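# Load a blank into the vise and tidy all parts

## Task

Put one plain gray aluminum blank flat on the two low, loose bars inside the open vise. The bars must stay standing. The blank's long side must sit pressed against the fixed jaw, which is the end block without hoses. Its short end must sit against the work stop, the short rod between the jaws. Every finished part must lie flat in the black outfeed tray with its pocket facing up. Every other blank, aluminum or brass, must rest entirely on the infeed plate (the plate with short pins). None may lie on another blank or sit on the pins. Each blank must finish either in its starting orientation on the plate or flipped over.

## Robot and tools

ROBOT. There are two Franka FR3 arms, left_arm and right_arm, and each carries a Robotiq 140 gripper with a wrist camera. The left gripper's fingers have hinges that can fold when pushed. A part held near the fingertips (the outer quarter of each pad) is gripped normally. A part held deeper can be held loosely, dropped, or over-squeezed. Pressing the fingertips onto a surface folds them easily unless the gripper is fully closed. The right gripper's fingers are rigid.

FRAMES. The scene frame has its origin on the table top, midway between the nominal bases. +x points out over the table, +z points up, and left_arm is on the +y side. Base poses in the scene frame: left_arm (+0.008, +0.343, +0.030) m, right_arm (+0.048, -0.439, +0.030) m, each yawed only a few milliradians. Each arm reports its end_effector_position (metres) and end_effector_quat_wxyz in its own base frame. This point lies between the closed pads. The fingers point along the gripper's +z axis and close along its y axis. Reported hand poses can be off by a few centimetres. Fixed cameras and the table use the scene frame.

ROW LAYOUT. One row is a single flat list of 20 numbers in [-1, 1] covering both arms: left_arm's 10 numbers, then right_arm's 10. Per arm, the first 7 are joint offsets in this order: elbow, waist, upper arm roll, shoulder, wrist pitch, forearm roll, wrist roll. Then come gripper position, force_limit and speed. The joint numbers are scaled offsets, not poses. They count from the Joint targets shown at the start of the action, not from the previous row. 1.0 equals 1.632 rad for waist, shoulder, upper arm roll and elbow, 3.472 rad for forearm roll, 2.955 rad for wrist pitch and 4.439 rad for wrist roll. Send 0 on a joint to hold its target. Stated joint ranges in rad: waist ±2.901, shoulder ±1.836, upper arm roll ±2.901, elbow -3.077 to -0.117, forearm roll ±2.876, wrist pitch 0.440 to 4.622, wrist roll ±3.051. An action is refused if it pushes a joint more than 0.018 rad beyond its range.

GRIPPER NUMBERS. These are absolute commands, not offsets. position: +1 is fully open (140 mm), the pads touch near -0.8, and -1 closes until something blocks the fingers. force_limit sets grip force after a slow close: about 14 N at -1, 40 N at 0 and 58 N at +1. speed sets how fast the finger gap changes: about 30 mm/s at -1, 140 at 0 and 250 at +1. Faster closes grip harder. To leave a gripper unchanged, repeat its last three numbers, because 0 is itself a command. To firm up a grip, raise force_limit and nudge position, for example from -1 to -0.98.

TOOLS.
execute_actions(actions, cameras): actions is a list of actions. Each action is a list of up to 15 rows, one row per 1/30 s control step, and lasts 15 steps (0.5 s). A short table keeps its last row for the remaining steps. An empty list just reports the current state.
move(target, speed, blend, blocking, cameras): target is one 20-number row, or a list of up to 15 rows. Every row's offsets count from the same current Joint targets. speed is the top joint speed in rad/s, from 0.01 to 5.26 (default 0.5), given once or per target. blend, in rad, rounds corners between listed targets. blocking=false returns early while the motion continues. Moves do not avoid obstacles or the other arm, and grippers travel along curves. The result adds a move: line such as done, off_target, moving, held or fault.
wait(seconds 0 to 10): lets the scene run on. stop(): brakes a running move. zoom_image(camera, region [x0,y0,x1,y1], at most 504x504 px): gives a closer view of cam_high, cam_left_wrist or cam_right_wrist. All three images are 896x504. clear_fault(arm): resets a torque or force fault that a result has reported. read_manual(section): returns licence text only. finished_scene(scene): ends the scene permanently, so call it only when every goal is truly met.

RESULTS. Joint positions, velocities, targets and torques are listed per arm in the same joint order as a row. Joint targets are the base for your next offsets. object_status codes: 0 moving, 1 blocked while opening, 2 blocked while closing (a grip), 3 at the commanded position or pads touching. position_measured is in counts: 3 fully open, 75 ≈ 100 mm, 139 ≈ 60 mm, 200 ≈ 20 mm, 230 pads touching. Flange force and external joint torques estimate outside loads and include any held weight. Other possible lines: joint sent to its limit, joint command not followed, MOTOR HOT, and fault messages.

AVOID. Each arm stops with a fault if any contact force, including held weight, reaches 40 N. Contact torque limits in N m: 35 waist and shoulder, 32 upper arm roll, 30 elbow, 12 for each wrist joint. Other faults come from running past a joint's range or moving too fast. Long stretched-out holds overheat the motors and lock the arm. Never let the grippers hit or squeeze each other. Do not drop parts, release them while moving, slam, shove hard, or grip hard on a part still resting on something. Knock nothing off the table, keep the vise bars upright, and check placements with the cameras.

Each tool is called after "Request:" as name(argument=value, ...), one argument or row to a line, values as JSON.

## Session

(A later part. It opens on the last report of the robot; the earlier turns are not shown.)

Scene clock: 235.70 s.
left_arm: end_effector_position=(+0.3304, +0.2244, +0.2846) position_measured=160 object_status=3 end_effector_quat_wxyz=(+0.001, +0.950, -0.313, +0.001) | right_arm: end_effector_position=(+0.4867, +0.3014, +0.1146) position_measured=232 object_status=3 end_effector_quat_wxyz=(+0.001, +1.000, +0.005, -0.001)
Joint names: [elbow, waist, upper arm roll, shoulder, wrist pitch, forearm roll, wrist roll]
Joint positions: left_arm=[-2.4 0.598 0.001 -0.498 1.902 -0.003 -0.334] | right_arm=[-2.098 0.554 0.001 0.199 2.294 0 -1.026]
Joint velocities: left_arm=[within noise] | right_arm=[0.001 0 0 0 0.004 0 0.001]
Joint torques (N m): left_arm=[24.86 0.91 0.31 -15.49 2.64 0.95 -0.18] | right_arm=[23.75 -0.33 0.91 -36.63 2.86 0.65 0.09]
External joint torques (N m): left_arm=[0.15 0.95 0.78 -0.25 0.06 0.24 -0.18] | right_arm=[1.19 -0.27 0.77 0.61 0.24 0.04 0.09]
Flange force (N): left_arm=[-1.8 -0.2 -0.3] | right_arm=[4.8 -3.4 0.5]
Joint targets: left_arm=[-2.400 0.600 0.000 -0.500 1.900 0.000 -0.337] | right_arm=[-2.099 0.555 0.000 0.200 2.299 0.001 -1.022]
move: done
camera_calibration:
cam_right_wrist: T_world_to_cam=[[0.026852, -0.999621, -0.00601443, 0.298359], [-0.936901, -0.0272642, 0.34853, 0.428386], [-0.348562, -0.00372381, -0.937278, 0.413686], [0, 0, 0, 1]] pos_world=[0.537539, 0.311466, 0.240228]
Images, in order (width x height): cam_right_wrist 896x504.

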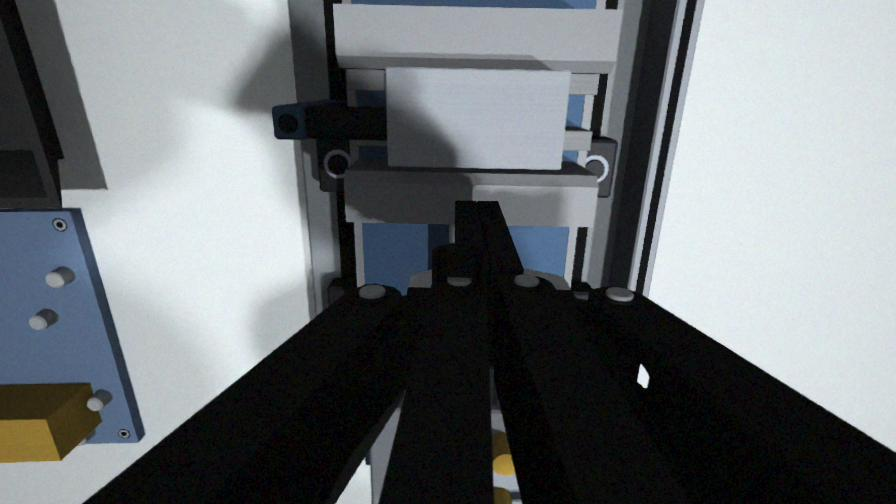

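Request:
move(
  target=[0,0,0,0,0,0,0,-0.25,-1,-1,0.0162,-0.0045,0,0.011,-0.0027,0,-0.0016,-1,-1,-0.5],
  speed=0.04,
  cameras=[],
)

Request:
move(
  target=[0,0,0,0,0,0,0,-0.25,-1,-1,0.004,-0.0011,0,0.0027,-0.0007,0,-0.0004,-1,-1,-0.5],
  speed=0.03,
  cameras=[],
)

Request:
move(
  target=[0,0,0,0,0,0,0,-0.25,-1,-1,0.004,-0.0011,0,0.0027,-0.0007,0,-0.0004,-1,-1,-0.5],
  speed=0.03,
  cameras=["cam_right_wrist"],
)

Scene clock: 242.13 s.
left_arm: end_effector_position=(+0.3304, +0.2244, +0.2846) position_measured=160 object_status=3 end_effector_quat_wxyz=(+0.001, +0.950, -0.313, +0.001) | right_arm: end_effector_position=(+0.4953, +0.3034, +0.1148) position_measured=232 object_status=3 end_effector_quat_wxyz=(-0.001, +1.000, +0.002, +0.002)
Joint names: [elbow, waist, upper arm roll, shoulder, wrist pitch, forearm roll, wrist roll]
Joint positions: left_arm=[-2.4 0.598 0.001 -0.498 1.902 -0.003 -0.334] | right_arm=[-2.075 0.549 0.001 0.216 2.295 0 -1.025]
Joint velocities: within noise
Joint torques (N m): left_arm=[24.86 0.84 0.29 -15.53 2.65 0.93 -0.2] | right_arm=[24.15 -0.73 0.93 -36.69 2.43 0.63 -0.23]
External joint torques (N m): left_arm=[0.23 0.83 0.7 -0.37 0.07 0.23 -0.2] | right_arm=[1.4 -0.68 0.77 1.28 -0.23 0.01 -0.23]
Flange force (N): left_arm=[-1.6 0.0 -0.5] | right_arm=[8.1 -4.1 0.3]
Joint targets: left_arm=[-2.400 0.600 0.000 -0.500 1.900 0.000 -0.337] | right_arm=[-2.073 0.548 0.000 0.218 2.291 0.001 -1.029]
move: done
No camera images: "cameras" was empty.

Scene clock: 242.83 s.
left_arm: end_effector_position=(+0.3303, +0.2244, +0.2846) position_measured=160 object_status=3 end_effector_quat_wxyz=(+0.001, +0.950, -0.313, +0.001) | right_arm: end_effector_position=(+0.4976, +0.3036, +0.1149) position_measured=232 object_status=3 end_effector_quat_wxyz=(-0.001, +1.000, +0.002, +0.002)
Joint names: [elbow, waist, upper arm roll, shoulder, wrist pitch, forearm roll, wrist roll]
Joint positions: left_arm=[-2.4 0.598 0.001 -0.498 1.902 -0.003 -0.334] | right_arm=[-2.068 0.547 0.001 0.22 2.294 0 -1.027]
Joint velocities: within noise
Joint torques (N m): left_arm=[24.84 0.87 0.29 -15.5 2.64 0.94 -0.21] | right_arm=[24.49 -0.79 0.98 -36.91 2.38 0.65 -0.29]
External joint torques (N m): left_arm=[0.23 0.9 0.74 -0.38 0.08 0.23 -0.21] | right_arm=[1.77 -0.88 0.68 1.26 -0.27 0.04 -0.29]
Flange force (N): left_arm=[-1.7 0.0 -0.5] | right_arm=[9.6 -4.5 -0.1]
Joint targets: left_arm=[-2.400 0.600 0.000 -0.500 1.900 0.000 -0.337] | right_arm=[-2.066 0.546 0.000 0.222 2.289 0.001 -1.031]
move: done
No camera images: "cameras" was empty.

Scene clock: 243.53 s.
left_arm: end_effector_position=(+0.3303, +0.2244, +0.2846) position_measured=160 object_status=3 end_effector_quat_wxyz=(+0.001, +0.950, -0.313, +0.001) | right_arm: end_effector_position=(+0.4988, +0.3036, +0.1149) position_measured=232 object_status=3 end_effector_quat_wxyz=(-0.001, +1.000, +0.002, +0.002)
Joint names: [elbow, waist, upper arm roll, shoulder, wrist pitch, forearm roll, wrist roll]
Joint positions: left_arm=[-2.4 0.598 0.001 -0.498 1.902 -0.003 -0.334] | right_arm=[-2.062 0.546 0.001 0.224 2.29 0 -1.029]
Joint velocities: left_arm=[within noise] | right_arm=[0.001 0.001 0.001 0.001 -0.003 0 -0.002]
Joint torques (N m): left_arm=[24.83 0.84 0.35 -15.47 2.64 0.93 -0.19] | right_arm=[24.84 -1.33 0.09 -36.72 2.67 0.65 -0.3]
External joint torques (N m): left_arm=[0.09 0.88 0.83 -0.2 0.05 0.23 -0.19] | right_arm=[2.06 -1.35 -0.14 1.62 0.01 0.03 -0.3]
Flange force (N): left_arm=[-1.8 -0.2 -0.2] | right_arm=[11.6 -4.5 0.9]
Joint targets: left_arm=[-2.400 0.600 0.000 -0.500 1.900 0.000 -0.337] | right_arm=[-2.060 0.544 0.000 0.227 2.287 0.001 -1.032]
move: done
camera_calibration:
cam_right_wrist: T_world_to_cam=[[0.0221638, -0.999711, -0.00927706, 0.302978], [-0.938901, -0.0240018, 0.343348, 0.44023], [-0.343472, 0.00110032, -0.939162, 0.414472], [0, 0, 0, 1]] pos_world=[0.548977, 0.313001, 0.240915]
Images, in order (width x height): cam_right_wrist 896x504.

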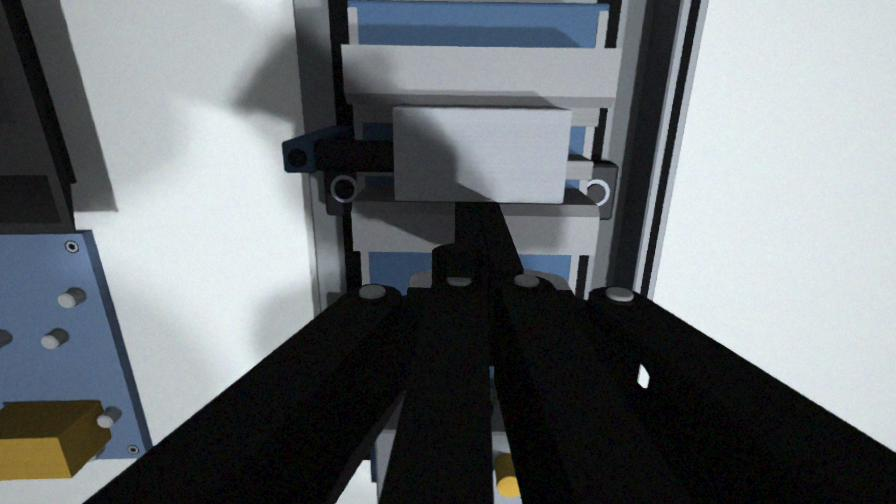

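Request:
move(
  target=[0,0,0,0,0,0,0,-0.25,-1,-1,0.004,-0.0011,0,0.0027,-0.0007,0,-0.0004,-1,-1,-0.5],
  speed=0.03,
  cameras=[],
)

Request:
move(
  target=[0,0,0,0,0,0,0,-0.25,-1,-1,0.004,-0.0011,0,0.0027,-0.0007,0,-0.0004,-1,-1,-0.5],
  speed=0.03,
  cameras=["cam_right_wrist"],
)

Request:
zoom_image(
  camera="cam_right_wrist",
  region=[280, 60, 640, 260],
)

Scene clock: 246.80 s.
left_arm: end_effector_position=(+0.3303, +0.2244, +0.2846) position_measured=160 object_status=3 end_effector_quat_wxyz=(+0.001, +0.950, -0.313, +0.001) | right_arm: end_effector_position=(+0.4990, +0.3036, +0.1146) position_measured=232 object_status=3 end_effector_quat_wxyz=(+0.000, +1.000, +0.003, +0.000)
Joint names: [elbow, waist, upper arm roll, shoulder, wrist pitch, forearm roll, wrist roll]
Joint positions: left_arm=[-2.4 0.598 0.001 -0.498 1.902 -0.003 -0.334] | right_arm=[-2.056 0.546 0.001 0.228 2.284 0 -1.03]
Joint velocities: within noise
Joint torques (N m): left_arm=[24.85 0.89 0.34 -15.52 2.65 0.93 -0.2] | right_arm=[24.62 -2.34 -0.35 -36.63 3.2 0.53 -0.28]
External joint torques (N m): left_arm=[0.16 0.94 0.82 -0.3 0.07 0.23 -0.2] | right_arm=[1.8 -2.35 -0.58 1.92 0.55 -0.09 -0.28]
Flange force (N): left_arm=[-1.8 -0.1 -0.3] | right_arm=[11.6 -2.9 2.7]
Joint targets: left_arm=[-2.400 0.600 0.000 -0.500 1.900 0.000 -0.337] | right_arm=[-2.053 0.542 0.000 0.231 2.285 0.001 -1.034]
move: done
No camera images: "cameras" was empty.

Scene clock: 247.50 s.
left_arm: end_effector_position=(+0.3303, +0.2244, +0.2846) position_measured=160 object_status=3 end_effector_quat_wxyz=(+0.001, +0.950, -0.313, +0.001) | right_arm: end_effector_position=(+0.4991, +0.3036, +0.1147) position_measured=232 object_status=3 end_effector_quat_wxyz=(+0.001, +1.000, +0.003, -0.002)
Joint names: [elbow, waist, upper arm roll, shoulder, wrist pitch, forearm roll, wrist roll]
Joint positions: left_arm=[-2.4 0.598 0.001 -0.498 1.902 -0.003 -0.334] | right_arm=[-2.05 0.545 0.001 0.232 2.277 0.001 -1.032]
Joint velocities: left_arm=[within noise] | right_arm=[0.002 0 0 0.002 -0.002 0 -0.004]
Joint torques (N m): left_arm=[24.81 0.91 0.32 -15.5 2.64 0.93 -0.18] | right_arm=[25.02 -2.78 -0.6 -35.97 3.74 0.37 -0.29]
External joint torques (N m): left_arm=[0.14 0.82 0.64 -0.31 0.05 0.21 -0.18] | right_arm=[2.33 -2.8 -0.84 2.54 1.13 -0.25 -0.29]
Flange force (N): left_arm=[-1.5 0.1 -0.3] | right_arm=[14.6 -3.9 4.4]
Joint targets: left_arm=[-2.400 0.600 0.000 -0.500 1.900 0.000 -0.337] | right_arm=[-2.047 0.540 0.000 0.235 2.283 0.001 -1.036]
move: done
camera_calibration:
cam_right_wrist: T_world_to_cam=[[0.0239942, -0.999694, -0.00599088, 0.301714], [-0.9362, -0.0245714, 0.350607, 0.438598], [-0.350647, -0.00280389, -0.936503, 0.418794], [0, 0, 0, 1]] pos_world=[0.550225, 0.313573, 0.240234]
Images, in order (width x height): cam_right_wrist 896x504.

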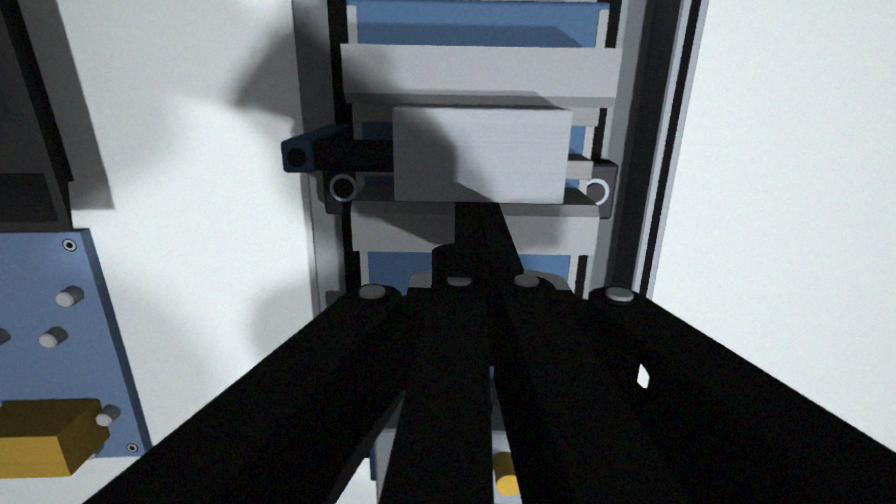

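Scaled by 1.400 from the camera's 896x504 image, which has a finer 1280x720 frame.

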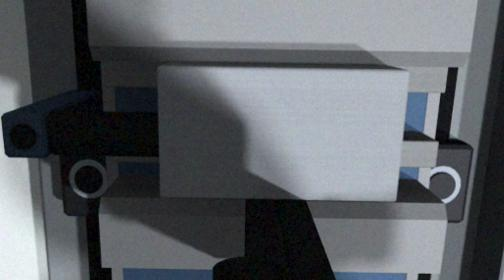

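Request:
move(
  target=[
    [0,0,0,0,0,0,0,-0.25,-1,-1,-0.0283,0.0079,0,-0.0192,0.0047,0,0.0028,-1,-1,-0.5],
    [0,0,0,0,0,0,0,-0.25,-1,-1,-0.002,0.0079,0,-0.059,-0.032,0,0.0028,-1,-1,-0.5],
    [0,0,0,0,0,0,0,-0.25,-1,-1,-0.0325,-0.4534,0,-0.2053,-0.0958,0,0.0081,-1,-1,-0.5],
  ],
  speed=[0.06,0.25,0.8],
  cameras=["cam_high"],
)

Request:
zoom_image(
  camera="cam_high",
  region=[320, 180, 580, 340],
)

Scene clock: 254.10 s.
left_arm: end_effector_position=(+0.3303, +0.2244, +0.2846) position_measured=160 object_status=3 end_effector_quat_wxyz=(+0.001, +0.950, -0.313, +0.001) | right_arm: end_effector_position=(+0.5139, -0.1045, +0.2534) position_measured=232 object_status=3 end_effector_quat_wxyz=(-0.001, +0.927, -0.375, +0.003)
Joint names: [elbow, waist, upper arm roll, shoulder, wrist pitch, forearm roll, wrist roll]
Joint positions: left_arm=[-2.4 0.598 0.001 -0.498 1.901 -0.003 -0.334] | right_arm=[-2.098 -0.199 -0.002 -0.099 2.005 0.001 -1.004]
Joint velocities: left_arm=[within noise] | right_arm=[0 0.001 -0.001 0.001 -0.003 0.001 0]
Joint torques (N m): left_arm=[24.84 0.86 0.31 -15.48 2.64 0.95 -0.18] | right_arm=[25.76 -0.42 0.86 -28.75 2.35 0.77 0.14]
External joint torques (N m): left_arm=[0.12 0.92 0.8 -0.19 0.05 0.25 -0.18] | right_arm=[0.96 -0.27 1.1 0.59 -0.32 0.02 0.14]
Flange force (N): left_arm=[-1.7 -0.3 -0.2] | right_arm=[3.7 -3.8 -2.2]
Joint targets: left_arm=[-2.400 0.600 0.000 -0.500 1.900 0.000 -0.337] | right_arm=[-2.100 -0.200 0.000 -0.100 2.000 0.001 -1.000]
move: done
Images, in order (width x height): cam_high 896x504.

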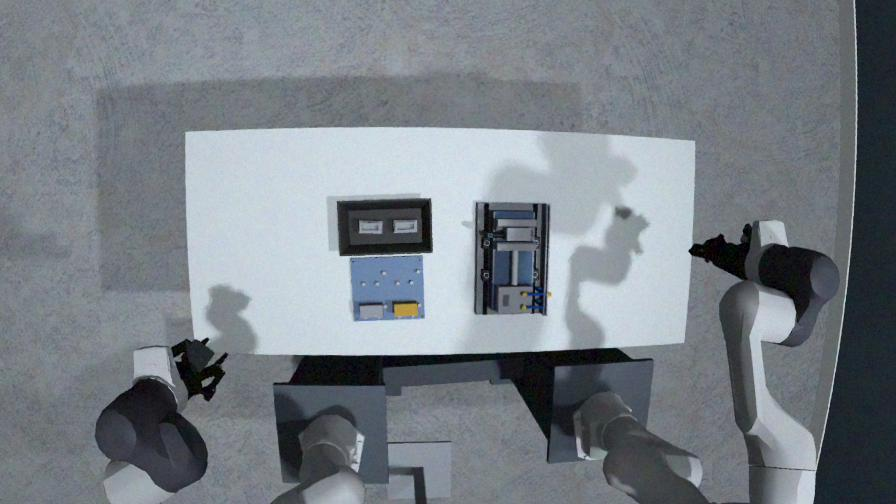

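Scaled by 1.938 from the camera's 896x504 image, which has a finer 1280x720 frame.

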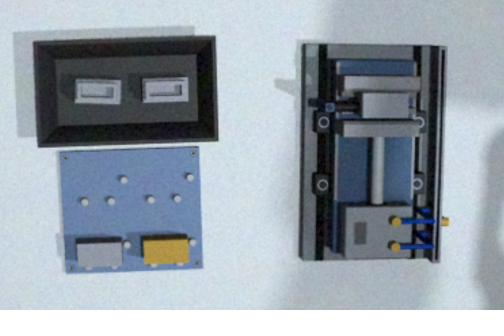

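Request:
finished_scene(
  scene=2,
)

The scene is finished: the task was done.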